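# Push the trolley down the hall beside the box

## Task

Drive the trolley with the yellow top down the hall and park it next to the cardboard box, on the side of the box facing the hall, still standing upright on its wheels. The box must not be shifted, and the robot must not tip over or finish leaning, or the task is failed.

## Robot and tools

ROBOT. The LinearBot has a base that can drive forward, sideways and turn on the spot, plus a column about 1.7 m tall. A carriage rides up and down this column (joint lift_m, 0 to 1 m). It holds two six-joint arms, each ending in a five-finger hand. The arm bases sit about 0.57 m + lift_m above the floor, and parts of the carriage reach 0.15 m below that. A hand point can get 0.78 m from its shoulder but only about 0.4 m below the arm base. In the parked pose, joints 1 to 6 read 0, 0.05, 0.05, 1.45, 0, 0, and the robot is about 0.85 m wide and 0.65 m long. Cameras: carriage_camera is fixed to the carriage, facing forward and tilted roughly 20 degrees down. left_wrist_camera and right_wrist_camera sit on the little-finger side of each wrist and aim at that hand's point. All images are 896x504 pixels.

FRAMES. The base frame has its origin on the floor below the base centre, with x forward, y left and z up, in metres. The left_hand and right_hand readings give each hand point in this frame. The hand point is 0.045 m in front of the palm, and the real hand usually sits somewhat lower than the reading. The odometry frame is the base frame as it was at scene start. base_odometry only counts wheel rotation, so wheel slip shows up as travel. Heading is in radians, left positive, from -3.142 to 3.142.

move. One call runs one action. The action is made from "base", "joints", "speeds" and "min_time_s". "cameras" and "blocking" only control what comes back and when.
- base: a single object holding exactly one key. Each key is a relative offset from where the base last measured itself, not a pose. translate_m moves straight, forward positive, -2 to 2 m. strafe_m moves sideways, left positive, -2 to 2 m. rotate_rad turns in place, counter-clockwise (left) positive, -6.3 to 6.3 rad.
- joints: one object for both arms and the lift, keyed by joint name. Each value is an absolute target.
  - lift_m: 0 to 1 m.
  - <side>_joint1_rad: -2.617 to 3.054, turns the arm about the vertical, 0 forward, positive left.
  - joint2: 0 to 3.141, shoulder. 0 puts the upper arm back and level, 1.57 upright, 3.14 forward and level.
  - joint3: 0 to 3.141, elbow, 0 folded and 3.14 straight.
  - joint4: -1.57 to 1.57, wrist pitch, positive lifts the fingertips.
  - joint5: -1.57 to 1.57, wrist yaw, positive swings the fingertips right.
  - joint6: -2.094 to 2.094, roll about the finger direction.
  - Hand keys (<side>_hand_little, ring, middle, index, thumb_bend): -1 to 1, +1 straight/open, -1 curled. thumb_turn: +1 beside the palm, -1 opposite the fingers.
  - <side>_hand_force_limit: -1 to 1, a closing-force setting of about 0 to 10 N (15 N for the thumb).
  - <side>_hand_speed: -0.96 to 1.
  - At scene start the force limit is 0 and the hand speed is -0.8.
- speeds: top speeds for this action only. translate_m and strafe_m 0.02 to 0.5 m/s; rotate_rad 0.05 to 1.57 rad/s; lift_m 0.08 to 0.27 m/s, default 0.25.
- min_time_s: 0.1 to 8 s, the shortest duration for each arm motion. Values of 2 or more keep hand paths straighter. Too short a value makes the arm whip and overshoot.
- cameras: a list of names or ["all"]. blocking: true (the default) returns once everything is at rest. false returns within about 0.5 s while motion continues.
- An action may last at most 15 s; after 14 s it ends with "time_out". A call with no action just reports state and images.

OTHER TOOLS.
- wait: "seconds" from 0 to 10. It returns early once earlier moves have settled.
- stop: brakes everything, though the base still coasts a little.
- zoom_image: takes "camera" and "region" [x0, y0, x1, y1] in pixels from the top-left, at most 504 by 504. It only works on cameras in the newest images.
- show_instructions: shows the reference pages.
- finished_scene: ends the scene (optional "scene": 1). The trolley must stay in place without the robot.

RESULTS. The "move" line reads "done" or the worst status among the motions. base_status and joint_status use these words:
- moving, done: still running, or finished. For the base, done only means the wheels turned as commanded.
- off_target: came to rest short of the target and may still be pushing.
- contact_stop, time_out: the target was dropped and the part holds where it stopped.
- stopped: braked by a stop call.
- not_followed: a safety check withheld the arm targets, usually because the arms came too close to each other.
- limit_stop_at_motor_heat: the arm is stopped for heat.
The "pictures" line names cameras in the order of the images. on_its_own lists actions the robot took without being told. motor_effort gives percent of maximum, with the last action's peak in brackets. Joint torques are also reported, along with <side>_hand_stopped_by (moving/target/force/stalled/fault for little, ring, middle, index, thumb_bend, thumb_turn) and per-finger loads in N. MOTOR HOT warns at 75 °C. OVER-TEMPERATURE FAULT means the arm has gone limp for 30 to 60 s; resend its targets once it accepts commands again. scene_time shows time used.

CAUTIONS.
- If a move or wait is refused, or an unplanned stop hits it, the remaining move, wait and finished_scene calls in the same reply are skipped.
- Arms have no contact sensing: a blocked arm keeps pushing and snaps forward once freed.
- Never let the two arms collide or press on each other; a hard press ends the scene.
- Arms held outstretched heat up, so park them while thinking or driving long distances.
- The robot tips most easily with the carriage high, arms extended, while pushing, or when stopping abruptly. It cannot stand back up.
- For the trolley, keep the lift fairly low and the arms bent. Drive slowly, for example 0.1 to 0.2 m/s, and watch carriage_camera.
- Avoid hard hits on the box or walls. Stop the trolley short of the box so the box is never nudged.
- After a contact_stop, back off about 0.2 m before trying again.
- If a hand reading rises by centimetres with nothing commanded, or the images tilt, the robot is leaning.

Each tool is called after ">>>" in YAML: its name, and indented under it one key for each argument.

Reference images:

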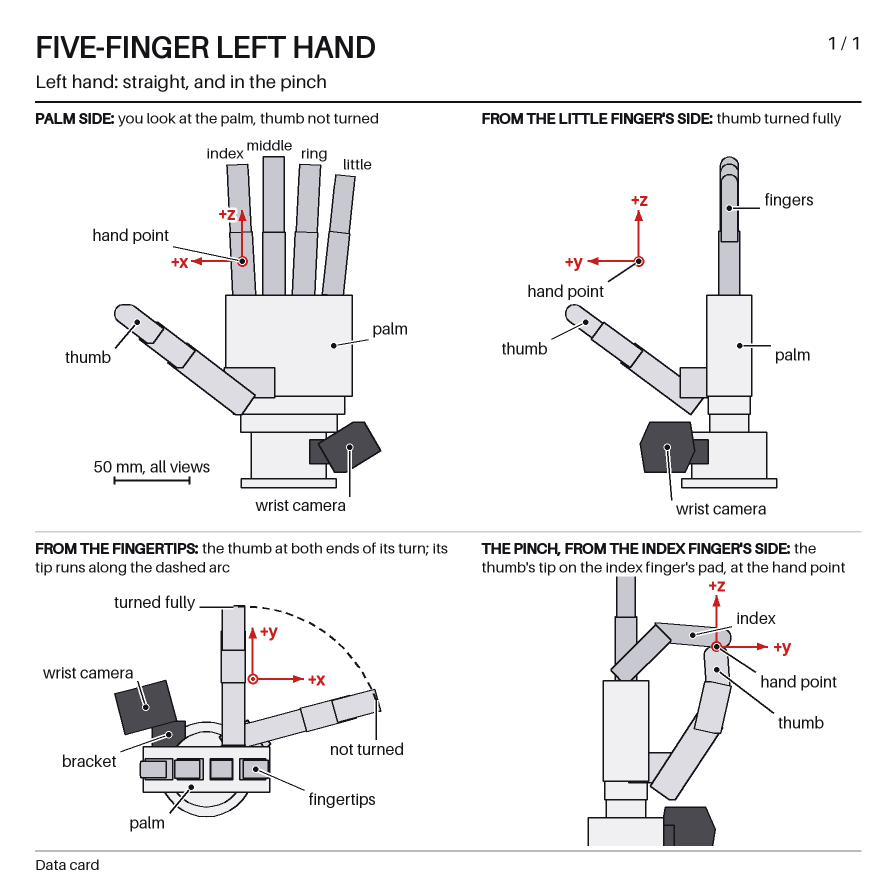

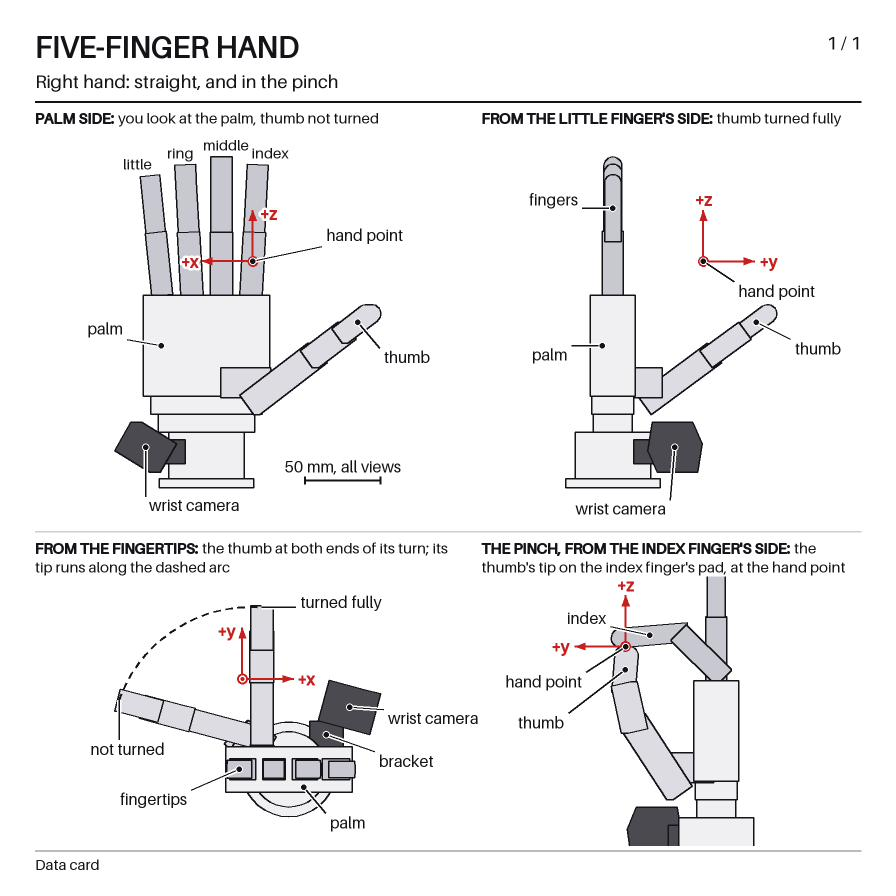

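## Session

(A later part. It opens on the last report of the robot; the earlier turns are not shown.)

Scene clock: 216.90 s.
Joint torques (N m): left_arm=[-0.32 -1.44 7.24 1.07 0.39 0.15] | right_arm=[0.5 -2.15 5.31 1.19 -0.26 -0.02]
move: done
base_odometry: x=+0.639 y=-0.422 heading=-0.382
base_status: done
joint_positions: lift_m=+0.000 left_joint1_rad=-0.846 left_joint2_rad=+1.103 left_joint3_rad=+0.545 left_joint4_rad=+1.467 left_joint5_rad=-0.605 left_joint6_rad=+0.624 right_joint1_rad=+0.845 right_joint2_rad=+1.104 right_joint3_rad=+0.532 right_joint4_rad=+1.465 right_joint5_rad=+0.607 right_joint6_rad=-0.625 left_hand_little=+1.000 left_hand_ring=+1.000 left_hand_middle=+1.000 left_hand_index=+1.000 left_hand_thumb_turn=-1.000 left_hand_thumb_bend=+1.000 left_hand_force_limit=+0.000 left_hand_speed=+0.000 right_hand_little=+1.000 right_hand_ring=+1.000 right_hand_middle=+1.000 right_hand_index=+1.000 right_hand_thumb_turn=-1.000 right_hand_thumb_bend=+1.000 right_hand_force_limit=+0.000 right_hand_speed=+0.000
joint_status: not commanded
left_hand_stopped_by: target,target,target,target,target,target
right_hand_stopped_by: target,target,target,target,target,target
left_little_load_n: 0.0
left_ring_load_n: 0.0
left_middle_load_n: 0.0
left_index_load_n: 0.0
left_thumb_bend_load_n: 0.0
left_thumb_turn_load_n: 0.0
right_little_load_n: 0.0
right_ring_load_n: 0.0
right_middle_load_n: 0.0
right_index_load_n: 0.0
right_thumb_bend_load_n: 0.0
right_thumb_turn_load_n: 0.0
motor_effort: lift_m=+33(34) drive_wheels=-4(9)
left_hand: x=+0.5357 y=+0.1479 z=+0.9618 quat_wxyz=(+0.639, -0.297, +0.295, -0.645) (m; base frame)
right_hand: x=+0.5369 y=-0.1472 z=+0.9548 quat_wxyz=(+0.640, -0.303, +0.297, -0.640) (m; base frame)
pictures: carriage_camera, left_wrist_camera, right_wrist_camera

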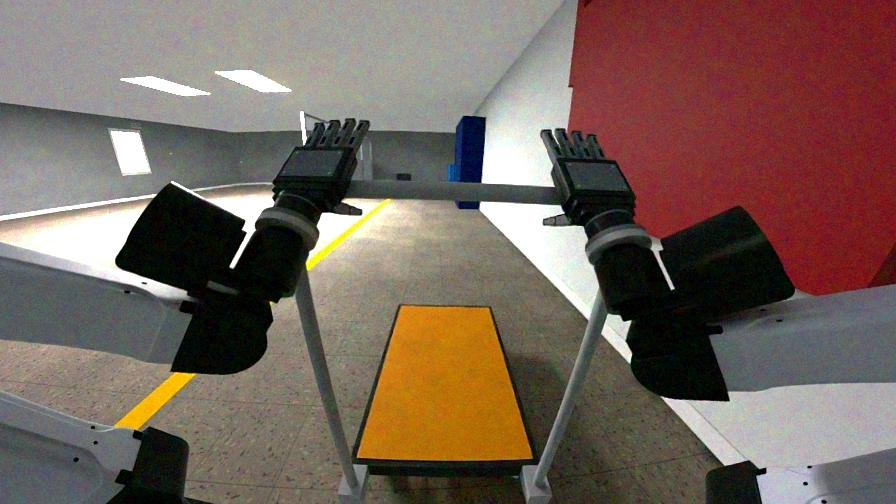

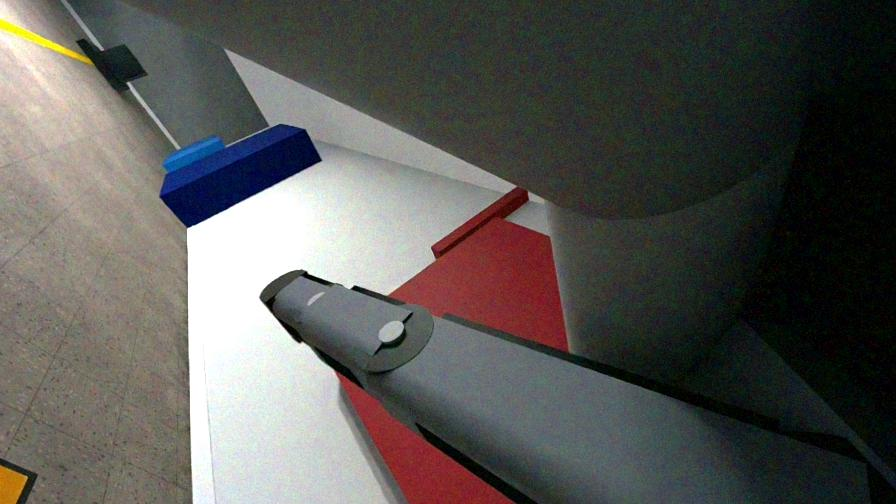

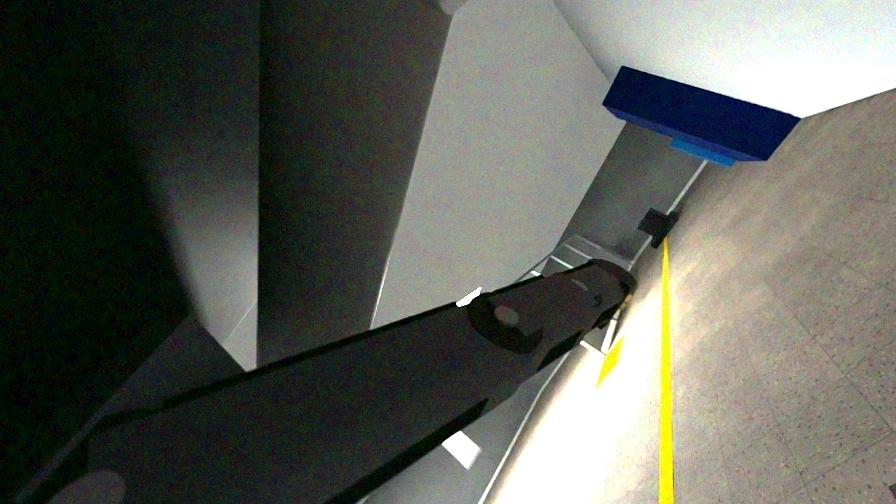

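>>> move:
  base: {"translate_m": 0.03}
  speeds: {"translate_m": 0.05}
  cameras: ["all"]

Scene clock: 225.50 s.
Joint torques (N m): left_arm=[0.43 -1.22 7.15 0.99 0.43 0.09] | right_arm=[0.54 -2.15 5.34 1.15 -0.23 -0.04]
move: done
base_odometry: x=+0.667 y=-0.433 heading=-0.381
base_status: done
joint_positions: lift_m=+0.000 left_joint1_rad=-0.855 left_joint2_rad=+1.103 left_joint3_rad=+0.545 left_joint4_rad=+1.470 left_joint5_rad=-0.611 left_joint6_rad=+0.630 right_joint1_rad=+0.845 right_joint2_rad=+1.104 right_joint3_rad=+0.532 right_joint4_rad=+1.469 right_joint5_rad=+0.604 right_joint6_rad=-0.625 left_hand_little=+1.000 left_hand_ring=+1.000 left_hand_middle=+1.000 left_hand_index=+1.000 left_hand_thumb_turn=-1.000 left_hand_thumb_bend=+1.000 left_hand_force_limit=+0.000 left_hand_speed=+0.000 right_hand_little=+1.000 right_hand_ring=+1.000 right_hand_middle=+1.000 right_hand_index=+1.000 right_hand_thumb_turn=-1.000 right_hand_thumb_bend=+1.000 right_hand_force_limit=+0.000 right_hand_speed=+0.000
joint_status: not commanded
left_hand_stopped_by: target,target,target,target,target,target
right_hand_stopped_by: target,target,target,target,target,target
left_little_load_n: 0.0
left_ring_load_n: 0.0
left_middle_load_n: 0.0
left_index_load_n: 0.0
left_thumb_bend_load_n: 0.0
left_thumb_turn_load_n: 0.0
right_little_load_n: 0.0
right_ring_load_n: 0.0
right_middle_load_n: 0.0
right_index_load_n: 0.0
right_thumb_bend_load_n: 0.0
right_thumb_turn_load_n: 0.0
motor_effort: lift_m=+33(34) drive_wheels=-4(12)
left_hand: x=+0.5343 y=+0.1466 z=+0.9617 quat_wxyz=(+0.638, -0.298, +0.296, -0.645) (m; base frame)
right_hand: x=+0.5364 y=-0.1473 z=+0.9559 quat_wxyz=(+0.642, -0.301, +0.296, -0.640) (m; base frame)
pictures: carriage_camera, left_wrist_camera, right_wrist_camera

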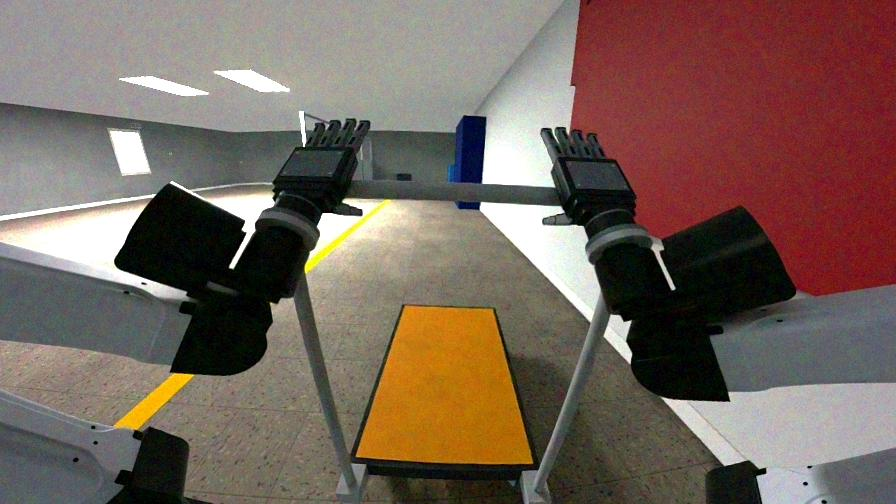

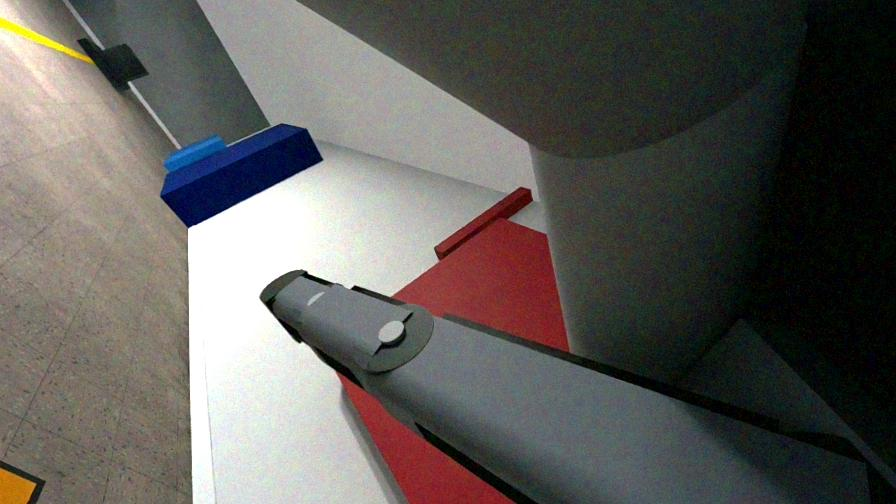

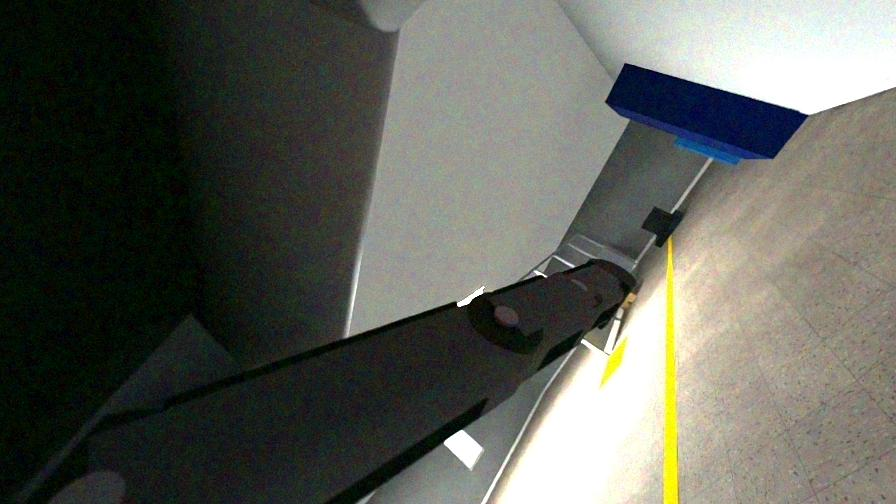

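>>> move:
  joints: {"left_hand_speed": -0.6, "right_hand_speed": -0.6, "left_hand_force_limit": 0.0, "right_hand_force_limit": 0.0, "left_hand_little": -1, "left_hand_ring": -1, "left_hand_middle": -1, "left_hand_index": -1, "right_hand_little": -1, "right_hand_ring": -1, "right_hand_middle": -1, "right_hand_index": -1}
  cameras: ["all"]

Scene clock: 231.73 s.
Joint torques (N m): left_arm=[0.58 -1.26 7.25 1.02 0.46 0.11] | right_arm=[0.54 -2.18 5.29 1.15 -0.22 -0.04]
move: done
base_odometry: x=+0.667 y=-0.433 heading=-0.381
base_status: not commanded
joint_positions: lift_m=+0.000 left_joint1_rad=-0.855 left_joint2_rad=+1.103 left_joint3_rad=+0.545 left_joint4_rad=+1.470 left_joint5_rad=-0.611 left_joint6_rad=+0.630 right_joint1_rad=+0.845 right_joint2_rad=+1.104 right_joint3_rad=+0.532 right_joint4_rad=+1.469 right_joint5_rad=+0.604 right_joint6_rad=-0.625 left_hand_little=-1.000 left_hand_ring=-1.000 left_hand_middle=-1.000 left_hand_index=-1.000 left_hand_thumb_turn=-1.000 left_hand_thumb_bend=+1.000 left_hand_force_limit=+0.000 left_hand_speed=-0.600 right_hand_little=-1.000 right_hand_ring=-1.000 right_hand_middle=-1.000 right_hand_index=-1.000 right_hand_thumb_turn=-1.000 right_hand_thumb_bend=+1.000 right_hand_force_limit=+0.000 right_hand_speed=-0.600
joint_status: all done
left_hand_stopped_by: target,target,target,target,target,target
right_hand_stopped_by: target,target,target,target,target,target
left_little_load_n: 0.0
left_ring_load_n: 0.0
left_middle_load_n: 0.0
left_index_load_n: 0.0
left_thumb_bend_load_n: 0.0
left_thumb_turn_load_n: 0.0
right_little_load_n: 0.0
right_ring_load_n: 0.0
right_middle_load_n: 0.0
right_index_load_n: 0.0
right_thumb_bend_load_n: 0.0
right_thumb_turn_load_n: 0.0
motor_effort: lift_m=+34(34) drive_wheels=-4(7)
left_hand: x=+0.5343 y=+0.1466 z=+0.9617 quat_wxyz=(+0.638, -0.298, +0.296, -0.645) (m; base frame)
right_hand: x=+0.5364 y=-0.1473 z=+0.9559 quat_wxyz=(+0.642, -0.301, +0.296, -0.640) (m; base frame)
pictures: carriage_camera, left_wrist_camera, right_wrist_camera

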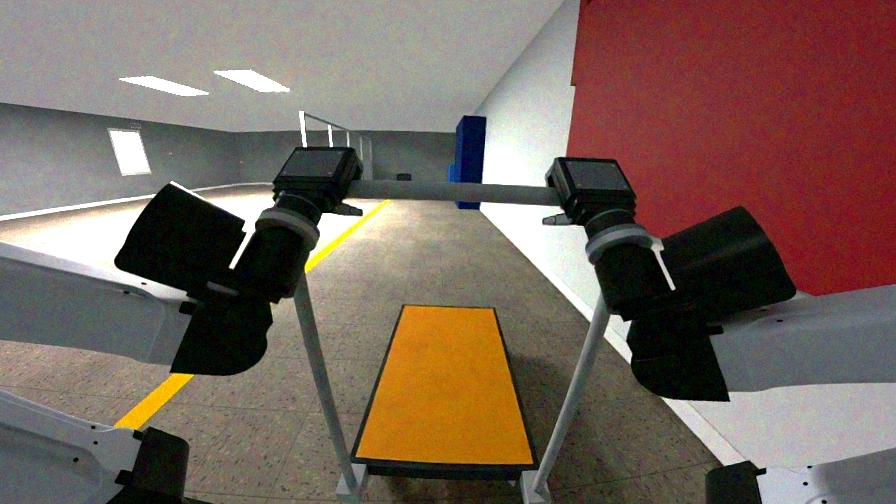

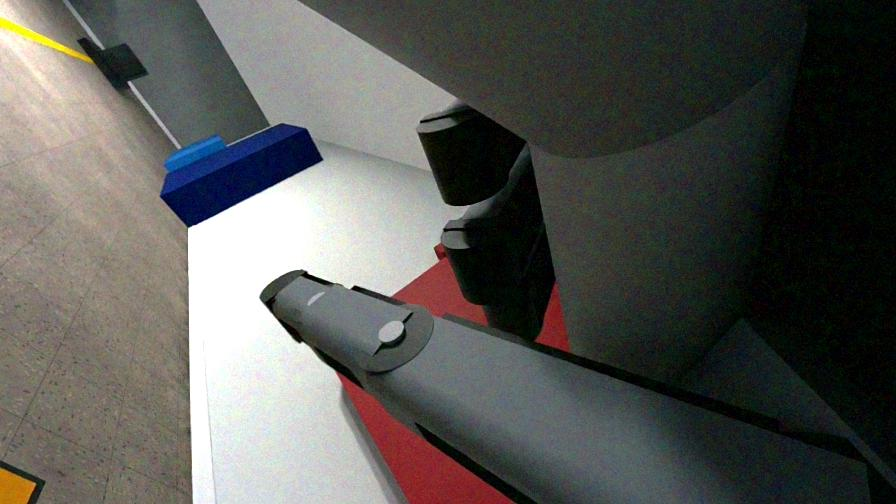

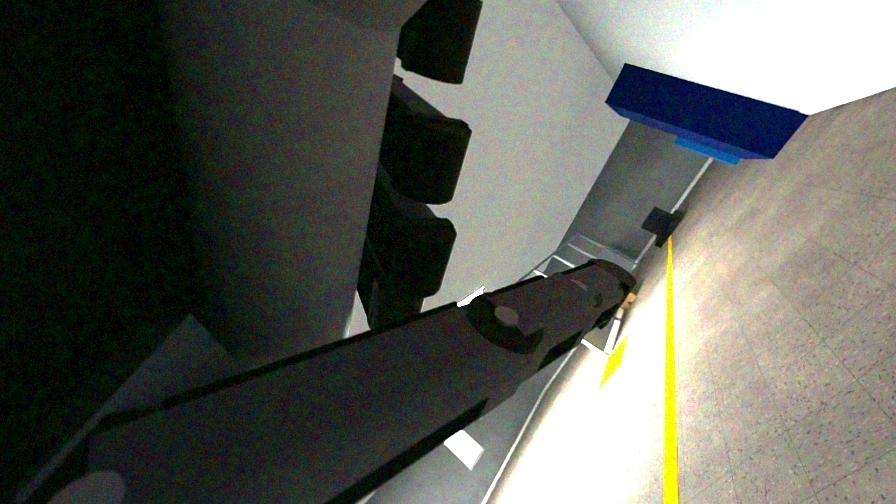

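>>> move:
  joints: {"left_hand_force_limit": -0.6, "right_hand_force_limit": -0.6, "left_hand_thumb_bend": -1, "right_hand_thumb_bend": -1}
  cameras: []

>>> move:
  base: {"translate_m": 0.3}
  speeds: {"translate_m": 0.15}
  cameras: ["all"]

Scene clock: 252.03 s.
Joint torques (N m): left_arm=[0.43 -1.46 7.38 1.04 0.47 0.11] | right_arm=[0.51 -2.17 5.31 1.13 -0.24 -0.02]
move: off_target
base_odometry: x=+0.667 y=-0.433 heading=-0.381
base_status: not commanded
joint_positions: lift_m=+0.000 left_joint1_rad=-0.855 left_joint2_rad=+1.103 left_joint3_rad=+0.545 left_joint4_rad=+1.470 left_joint5_rad=-0.611 left_joint6_rad=+0.630 right_joint1_rad=+0.845 right_joint2_rad=+1.104 right_joint3_rad=+0.532 right_joint4_rad=+1.469 right_joint5_rad=+0.604 right_joint6_rad=-0.625 left_hand_little=-1.000 left_hand_ring=-1.000 left_hand_middle=-1.000 left_hand_index=-1.000 left_hand_thumb_turn=-1.000 left_hand_thumb_bend=+0.510 left_hand_force_limit=-0.600 left_hand_speed=-0.600 right_hand_little=-1.000 right_hand_ring=-1.000 right_hand_middle=-1.000 right_hand_index=-1.000 right_hand_thumb_turn=-1.000 right_hand_thumb_bend=+0.510 right_hand_force_limit=-0.600 right_hand_speed=-0.600
joint_status: left_hand_thumb_bend off_target (ended at +0.510, target -1.000); right_hand_thumb_bend off_target (ended at +0.510, target -1.000); the others done
left_hand_stopped_by: target,target,target,target,force,target
right_hand_stopped_by: target,target,target,target,force,target
left_little_load_n: 0.0
left_ring_load_n: 0.0
left_middle_load_n: -0.5
left_index_load_n: 0.0
left_thumb_bend_load_n: 4.0
left_thumb_turn_load_n: 1.0
right_little_load_n: 0.0
right_ring_load_n: 0.0
right_middle_load_n: -0.5
right_index_load_n: 0.0
right_thumb_bend_load_n: 4.5
right_thumb_turn_load_n: 1.5
motor_effort: lift_m=+33(34) drive_wheels=-6(7)
left_hand: x=+0.5343 y=+0.1466 z=+0.9617 quat_wxyz=(+0.638, -0.298, +0.296, -0.645) (m; base frame)
right_hand: x=+0.5364 y=-0.1473 z=+0.9559 quat_wxyz=(+0.642, -0.301, +0.296, -0.640) (m; base frame)
pictures: none
No camera images: "cameras" was empty.

Scene clock: 254.93 s.
Joint torques (N m): left_arm=[-0.02 -1.69 7.24 1.23 0.53 0.11] | right_arm=[-0.47 -2.18 5.44 0.88 -0.1 -0.02]
move: done
base_odometry: x=+0.946 y=-0.544 heading=-0.381
base_status: done
joint_positions: lift_m=+0.000 left_joint1_rad=-0.850 left_joint2_rad=+1.106 left_joint3_rad=+0.545 left_joint4_rad=+1.455 left_joint5_rad=-0.620 left_joint6_rad=+0.630 right_joint1_rad=+0.857 right_joint2_rad=+1.104 right_joint3_rad=+0.530 right_joint4_rad=+1.484 right_joint5_rad=+0.592 right_joint6_rad=-0.627 left_hand_little=-1.000 left_hand_ring=-1.000 left_hand_middle=-1.000 left_hand_index=-1.000 left_hand_thumb_turn=-1.000 left_hand_thumb_bend=+0.510 left_hand_force_limit=-0.600 left_hand_speed=-0.600 right_hand_little=-1.000 right_hand_ring=-1.000 right_hand_middle=-1.000 right_hand_index=-1.000 right_hand_thumb_turn=-1.000 right_hand_thumb_bend=+0.510 right_hand_force_limit=-0.600 right_hand_speed=-0.600
joint_status: not commanded
left_hand_stopped_by: target,target,target,target,force,target
right_hand_stopped_by: target,target,target,target,force,target
left_little_load_n: 1.5
left_ring_load_n: 0.0
left_middle_load_n: -0.5
left_index_load_n: 0.0
left_thumb_bend_load_n: 4.0
left_thumb_turn_load_n: 1.5
right_little_load_n: 0.0
right_ring_load_n: 0.0
right_middle_load_n: -0.5
right_index_load_n: 0.0
right_thumb_bend_load_n: 4.0
right_thumb_turn_load_n: 1.5
motor_effort: lift_m=+33(34) drive_wheels=-6(13)
left_hand: x=+0.5378 y=+0.1473 z=+0.9568 quat_wxyz=(+0.641, -0.302, +0.303, -0.638) (m; base frame)
right_hand: x=+0.5322 y=-0.1433 z=+0.9591 quat_wxyz=(+0.650, -0.298, +0.289, -0.636) (m; base frame)
pictures: carriage_camera, left_wrist_camera, right_wrist_camera

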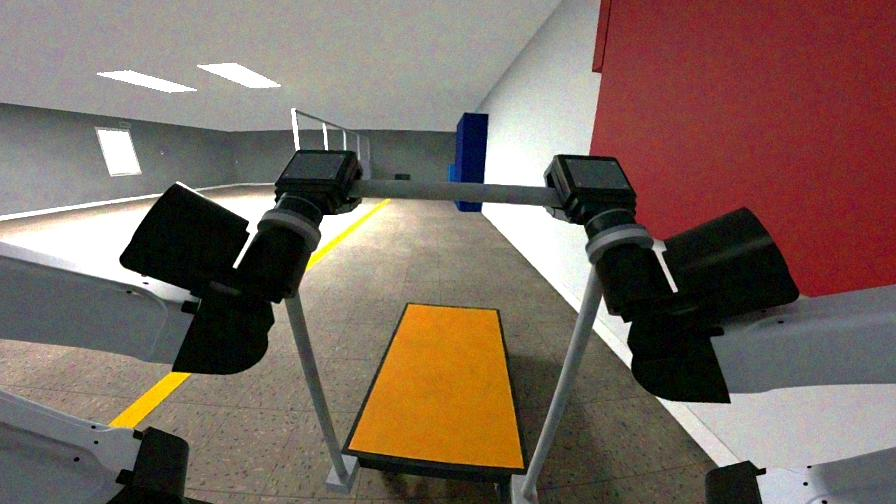

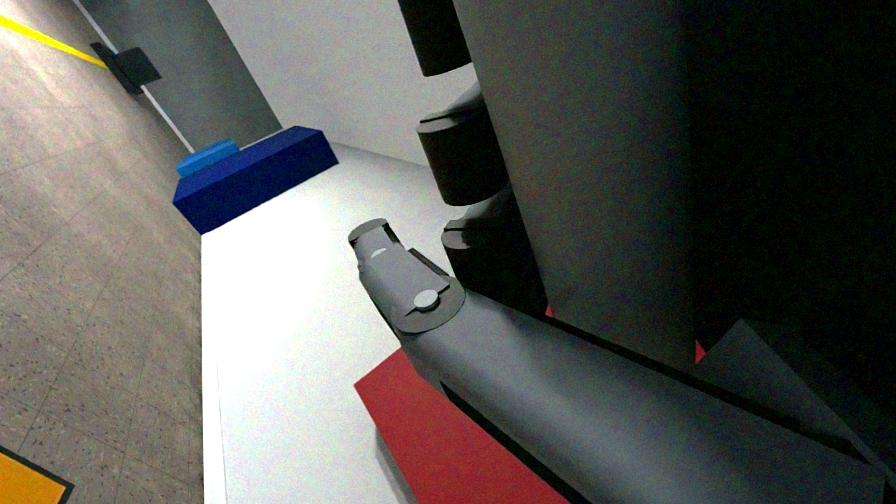

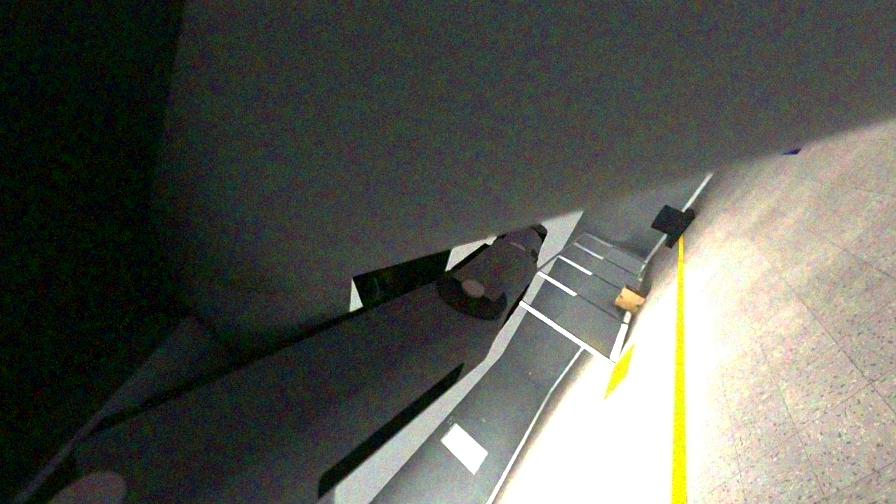

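>>> move:
  joints: {"right_joint1_rad": 0.8, "right_joint2_rad": 1.169, "right_joint3_rad": 0.565, "right_joint4_rad": 1.469}
  min_time_s: 1.5
  cameras: ["carriage_camera"]

>>> move:
  base: {"rotate_rad": 0.08}
  speeds: {"rotate_rad": 0.1}
  cameras: ["carriage_camera"]

>>> move:
  base: {"strafe_m": -0.08}
  speeds: {"strafe_m": 0.1}
  cameras: ["all"]

Scene clock: 269.60 s.
Joint torques (N m): left_arm=[0.08 -1.74 7.19 1.49 0.41 0.15] | right_arm=[-1.62 -0.91 8.31 0.38 0 0.02]
move: off_target
base_odometry: x=+0.946 y=-0.544 heading=-0.381
base_status: not commanded
joint_positions: lift_m=+0.000 left_joint1_rad=-0.850 left_joint2_rad=+1.106 left_joint3_rad=+0.545 left_joint4_rad=+1.439 left_joint5_rad=-0.609 left_joint6_rad=+0.627 right_joint1_rad=+0.821 right_joint2_rad=+1.148 right_joint3_rad=+0.539 right_joint4_rad=+1.538 right_joint5_rad=+0.585 right_joint6_rad=-0.630 left_hand_little=-1.000 left_hand_ring=-1.000 left_hand_middle=-1.000 left_hand_index=-1.000 left_hand_thumb_turn=-1.000 left_hand_thumb_bend=+0.510 left_hand_force_limit=-0.600 left_hand_speed=-0.600 right_hand_little=-1.000 right_hand_ring=-1.000 right_hand_middle=-1.000 right_hand_index=-1.000 right_hand_thumb_turn=-1.000 right_hand_thumb_bend=+0.510 right_hand_force_limit=-0.600 right_hand_speed=-0.600
joint_status: right_joint1_rad off_target (ended at +0.821, target +0.800); right_joint4_rad off_target (ended at +1.538, target +1.469); the others done
left_hand_stopped_by: target,target,target,target,force,target
right_hand_stopped_by: target,target,target,target,force,target
left_little_load_n: 4.0
left_ring_load_n: 0.5
left_middle_load_n: -0.5
left_index_load_n: 0.0
left_thumb_bend_load_n: 4.0
left_thumb_turn_load_n: 1.5
right_little_load_n: 0.0
right_ring_load_n: 0.0
right_middle_load_n: -1.0
right_index_load_n: 0.0
right_thumb_bend_load_n: 4.0
right_thumb_turn_load_n: 1.0
motor_effort: lift_m=+34(34) drive_wheels=-3(7)
left_hand: x=+0.5385 y=+0.1437 z=+0.9547 quat_wxyz=(+0.640, -0.297, +0.311, -0.637) (m; base frame)
right_hand: x=+0.5411 y=-0.1502 z=+0.9602 quat_wxyz=(+0.643, -0.285, +0.291, -0.649) (m; base frame)
pictures: carriage_camera

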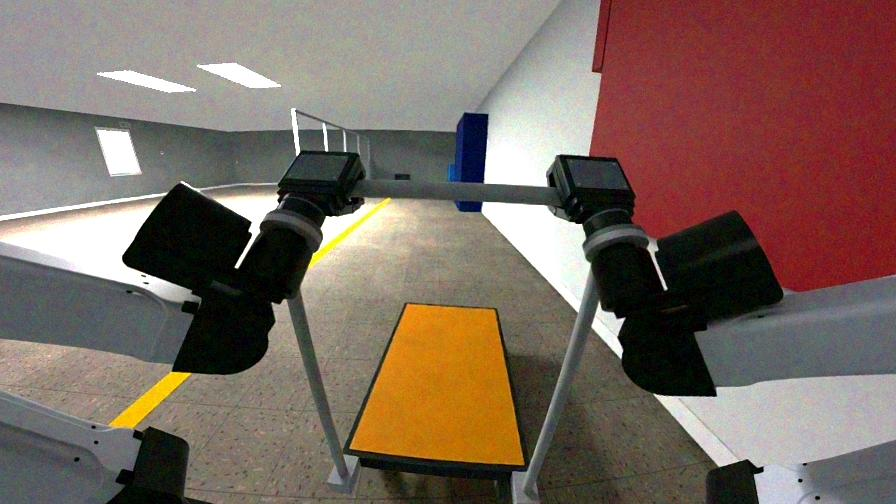

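Scene clock: 271.03 s.
Joint torques (N m): left_arm=[0.24 -4.26 6.08 1.91 0.12 0.33] | right_arm=[-0.5 -1.98 7.49 0.76 -0.14 0.07]
move: done
base_odometry: x=+0.946 y=-0.544 heading=-0.302
base_status: done
joint_positions: lift_m=+0.000 left_joint1_rad=-0.851 left_joint2_rad=+1.129 left_joint3_rad=+0.561 left_joint4_rad=+1.408 left_joint5_rad=-0.580 left_joint6_rad=+0.605 right_joint1_rad=+0.807 right_joint2_rad=+1.157 right_joint3_rad=+0.549 right_joint4_rad=+1.511 right_joint5_rad=+0.598 right_joint6_rad=-0.634 left_hand_little=-1.000 left_hand_ring=-1.000 left_hand_middle=-1.000 left_hand_index=-1.000 left_hand_thumb_turn=-1.000 left_hand_thumb_bend=+0.510 left_hand_force_limit=-0.600 left_hand_speed=-0.600 right_hand_little=-1.000 right_hand_ring=-1.000 right_hand_middle=-1.000 right_hand_index=-1.000 right_hand_thumb_turn=-1.000 right_hand_thumb_bend=+0.510 right_hand_force_limit=-0.600 right_hand_speed=-0.600
joint_status: not commanded
left_hand_stopped_by: target,target,target,target,force,target
right_hand_stopped_by: target,target,target,target,force,target
left_little_load_n: 1.0
left_ring_load_n: 1.5
left_middle_load_n: -0.5
left_index_load_n: 0.0
left_thumb_bend_load_n: 4.0
left_thumb_turn_load_n: 1.0
right_little_load_n: 0.0
right_ring_load_n: 0.0
right_middle_load_n: -1.0
right_index_load_n: 0.0
right_thumb_bend_load_n: 4.0
right_thumb_turn_load_n: 1.0
motor_effort: lift_m=+33(34) drive_wheels=+0(11)
left_hand: x=+0.5423 y=+0.1303 z=+0.9514 quat_wxyz=(+0.631, -0.286, +0.326, -0.643) (m; base frame)
right_hand: x=+0.5484 y=-0.1524 z=+0.9550 quat_wxyz=(+0.629, -0.295, +0.298, -0.655) (m; base frame)
pictures: carriage_camera

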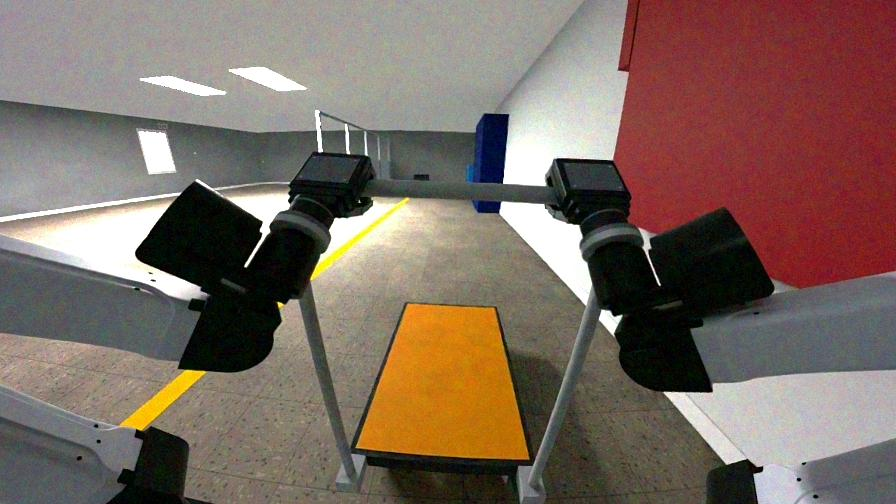

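Scene clock: 272.53 s.
Joint torques (N m): left_arm=[-0.23 -3.81 5.98 1.31 0.47 0.19] | right_arm=[-0.85 -3.12 7.09 1.17 0.36 -0.32]
move: done
base_odometry: x=+0.922 y=-0.621 heading=-0.301
base_status: done
joint_positions: lift_m=+0.000 left_joint1_rad=-0.846 left_joint2_rad=+1.126 left_joint3_rad=+0.561 left_joint4_rad=+1.449 left_joint5_rad=-0.615 left_joint6_rad=+0.622 right_joint1_rad=+0.812 right_joint2_rad=+1.167 right_joint3_rad=+0.555 right_joint4_rad=+1.485 right_joint5_rad=+0.555 right_joint6_rad=-0.598 left_hand_little=-1.000 left_hand_ring=-1.000 left_hand_middle=-1.000 left_hand_index=-1.000 left_hand_thumb_turn=-1.000 left_hand_thumb_bend=+0.510 left_hand_force_limit=-0.600 left_hand_speed=-0.600 right_hand_little=-1.000 right_hand_ring=-1.000 right_hand_middle=-1.000 right_hand_index=-1.000 right_hand_thumb_turn=-1.000 right_hand_thumb_bend=+0.510 right_hand_force_limit=-0.600 right_hand_speed=-0.600
joint_status: not commanded
left_hand_stopped_by: target,target,target,target,force,target
right_hand_stopped_by: target,target,target,target,force,target
left_little_load_n: 0.0
left_ring_load_n: 0.0
left_middle_load_n: -0.5
left_index_load_n: 0.0
left_thumb_bend_load_n: 4.0
left_thumb_turn_load_n: 1.0
right_little_load_n: 0.0
right_ring_load_n: 0.0
right_middle_load_n: 2.0
right_index_load_n: 0.0
right_thumb_bend_load_n: 5.0
right_thumb_turn_load_n: 3.5
motor_effort: lift_m=+33(34) drive_wheels=+1(12)
left_hand: x=+0.5418 y=+0.1430 z=+0.9569 quat_wxyz=(+0.640, -0.301, +0.306, -0.638) (m; base frame)
right_hand: x=+0.5483 y=-0.1375 z=+0.9540 quat_wxyz=(+0.645, -0.307, +0.283, -0.640) (m; base frame)
pictures: carriage_camera, left_wrist_camera, right_wrist_camera

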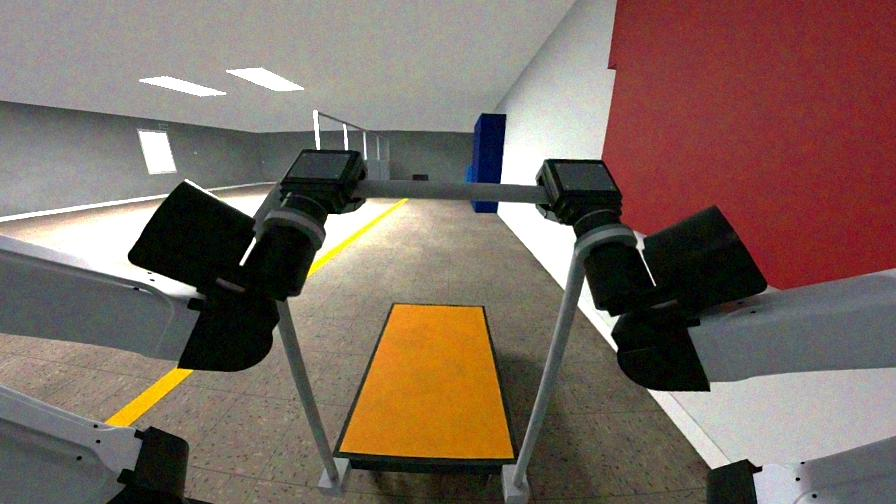

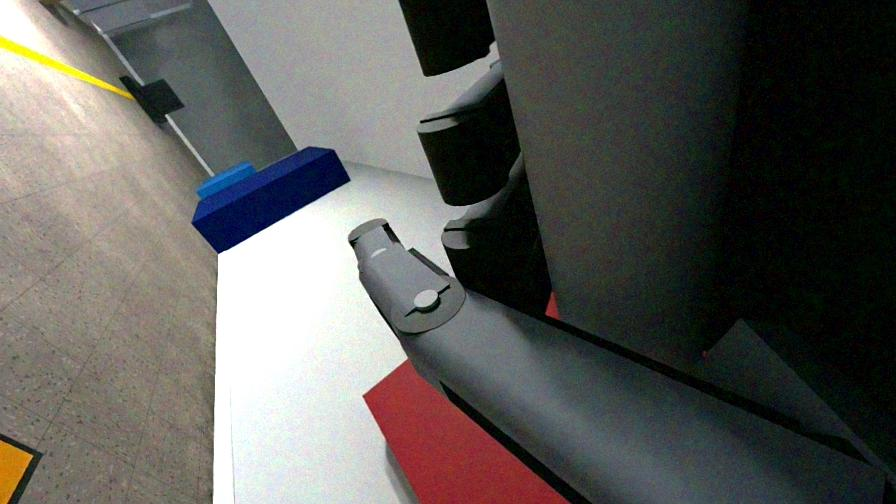

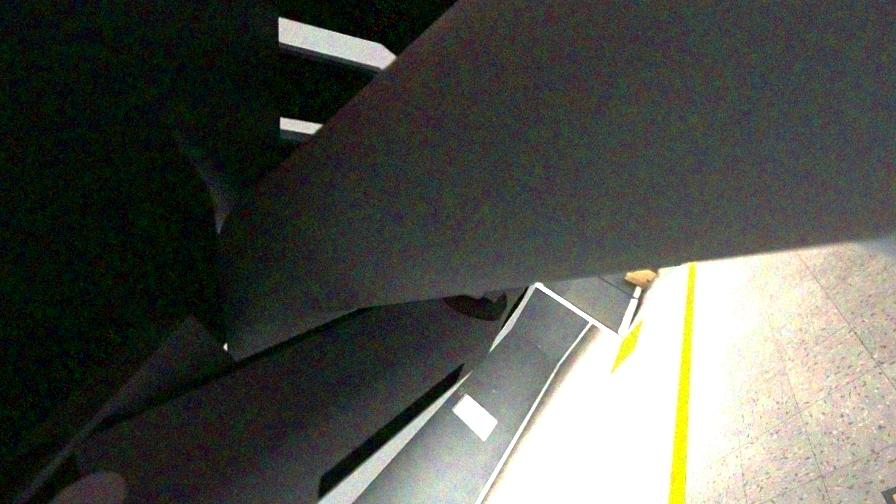

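>>> move:
  base: {"rotate_rad": 0.13}
  speeds: {"rotate_rad": 0.1}
  cameras: ["carriage_camera"]

>>> move:
  base: {"translate_m": 0.2}
  speeds: {"translate_m": 0.15}
  cameras: ["all"]

Scene clock: 287.80 s.
Joint torques (N m): left_arm=[0.27 -4.03 6.01 1.46 0.37 0.18] | right_arm=[-0.44 -2.1 7.04 0.92 -0.25 -0.01]
move: done
base_odometry: x=+0.922 y=-0.621 heading=-0.172
base_status: done
joint_positions: lift_m=+0.000 left_joint1_rad=-0.852 left_joint2_rad=+1.128 left_joint3_rad=+0.561 left_joint4_rad=+1.440 left_joint5_rad=-0.603 left_joint6_rad=+0.621 right_joint1_rad=+0.807 right_joint2_rad=+1.157 right_joint3_rad=+0.555 right_joint4_rad=+1.499 right_joint5_rad=+0.606 right_joint6_rad=-0.627 left_hand_little=-1.000 left_hand_ring=-1.000 left_hand_middle=-1.000 left_hand_index=-1.000 left_hand_thumb_turn=-1.000 left_hand_thumb_bend=+0.510 left_hand_force_limit=-0.600 left_hand_speed=-0.600 right_hand_little=-1.000 right_hand_ring=-1.000 right_hand_middle=-1.000 right_hand_index=-1.000 right_hand_thumb_turn=-1.000 right_hand_thumb_bend=+0.510 right_hand_force_limit=-0.600 right_hand_speed=-0.600
joint_status: not commanded
left_hand_stopped_by: target,target,target,target,force,target
right_hand_stopped_by: target,target,target,target,force,target
left_little_load_n: 0.0
left_ring_load_n: 0.0
left_middle_load_n: -0.5
left_index_load_n: 0.0
left_thumb_bend_load_n: 4.0
left_thumb_turn_load_n: 1.0
right_little_load_n: 0.0
right_ring_load_n: 0.0
right_middle_load_n: -0.5
right_index_load_n: 0.0
right_thumb_bend_load_n: 4.5
right_thumb_turn_load_n: 1.5
motor_effort: lift_m=+32(34) drive_wheels=+2(10)
left_hand: x=+0.5410 y=+0.1378 z=+0.9557 quat_wxyz=(+0.637, -0.295, +0.312, -0.640) (m; base frame)
right_hand: x=+0.5498 y=-0.1525 z=+0.9547 quat_wxyz=(+0.628, -0.296, +0.302, -0.653) (m; base frame)
pictures: carriage_camera

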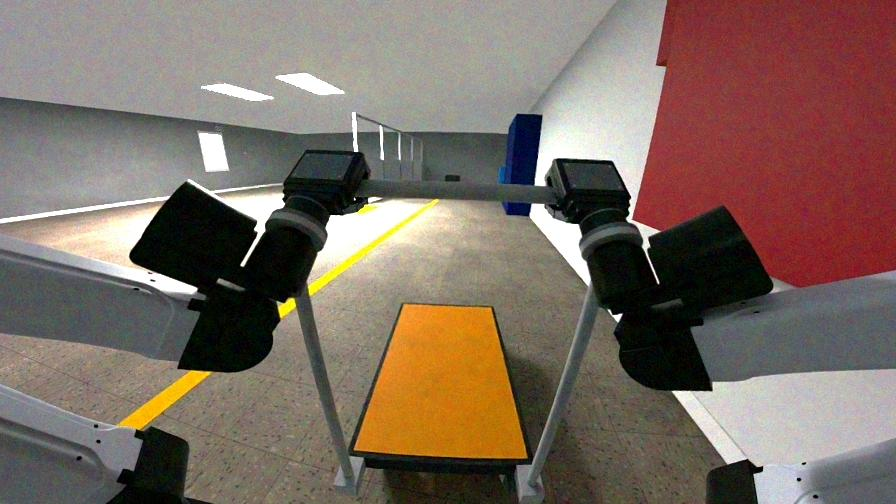

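Scene clock: 290.03 s.
Joint torques (N m): left_arm=[1.06 -1.29 7.01 0.91 0.37 0.02] | right_arm=[-0.03 -3.56 5.98 1.41 0.41 -0.35]
move: done
base_odometry: x=+1.119 y=-0.655 heading=-0.171
base_status: done
joint_positions: lift_m=+0.000 left_joint1_rad=-0.860 left_joint2_rad=+1.102 left_joint3_rad=+0.548 left_joint4_rad=+1.476 left_joint5_rad=-0.607 left_joint6_rad=+0.639 right_joint1_rad=+0.802 right_joint2_rad=+1.170 right_joint3_rad=+0.568 right_joint4_rad=+1.465 right_joint5_rad=+0.552 right_joint6_rad=-0.596 left_hand_little=-1.000 left_hand_ring=-1.000 left_hand_middle=-1.000 left_hand_index=-1.000 left_hand_thumb_turn=-1.000 left_hand_thumb_bend=+0.510 left_hand_force_limit=-0.600 left_hand_speed=-0.600 right_hand_little=-1.000 right_hand_ring=-0.999 right_hand_middle=-1.000 right_hand_index=-1.000 right_hand_thumb_turn=-1.000 right_hand_thumb_bend=+0.510 right_hand_force_limit=-0.600 right_hand_speed=-0.600
joint_status: not commanded
left_hand_stopped_by: target,target,target,target,force,target
right_hand_stopped_by: target,target,target,target,force,target
left_little_load_n: 0.0
left_ring_load_n: 0.0
left_middle_load_n: -0.5
left_index_load_n: 0.0
left_thumb_bend_load_n: 4.0
left_thumb_turn_load_n: 1.0
right_little_load_n: 0.0
right_ring_load_n: 11.0
right_middle_load_n: -0.5
right_index_load_n: 0.0
right_thumb_bend_load_n: 4.0
right_thumb_turn_load_n: 1.0
motor_effort: lift_m=+32(34) drive_wheels=-6(21)
left_hand: x=+0.5326 y=+0.1457 z=+0.9643 quat_wxyz=(+0.639, -0.294, +0.294, -0.647) (m; base frame)
right_hand: x=+0.5520 y=-0.1378 z=+0.9548 quat_wxyz=(+0.641, -0.310, +0.284, -0.642) (m; base frame)
pictures: carriage_camera, left_wrist_camera, right_wrist_camera

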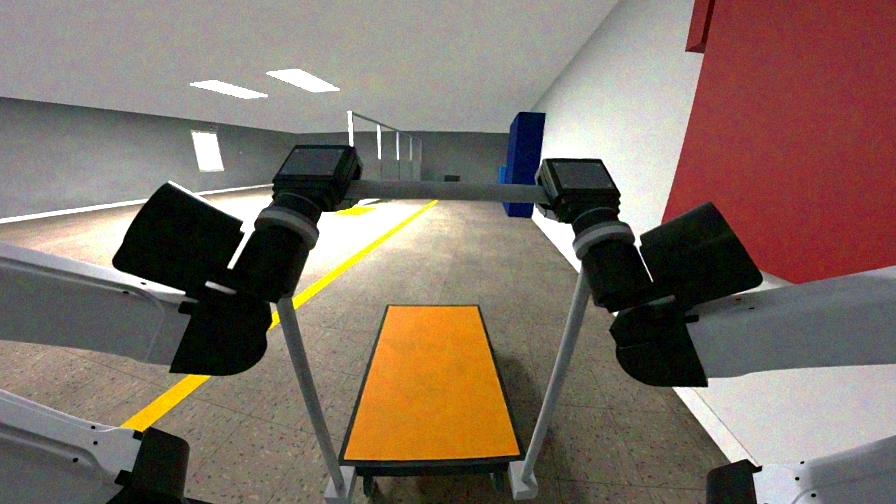

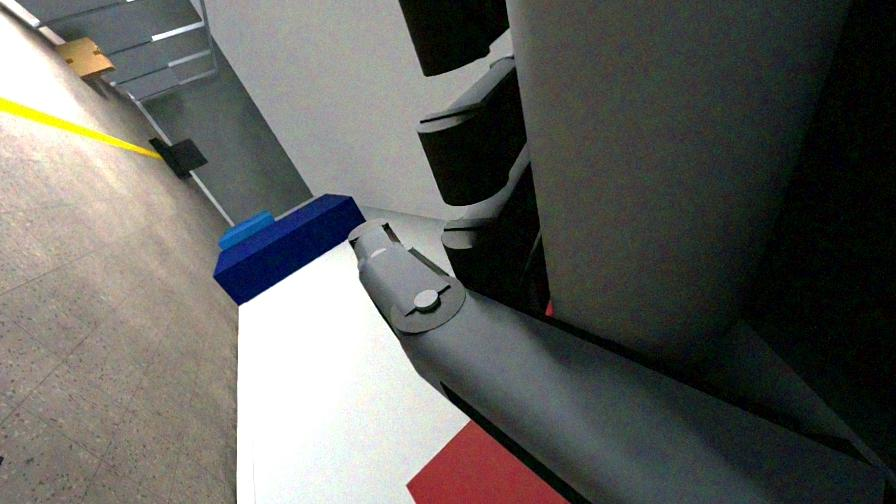

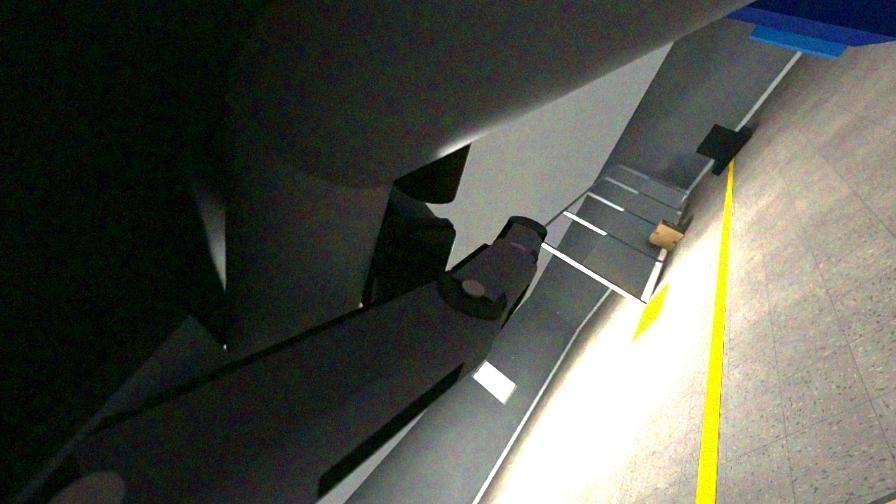

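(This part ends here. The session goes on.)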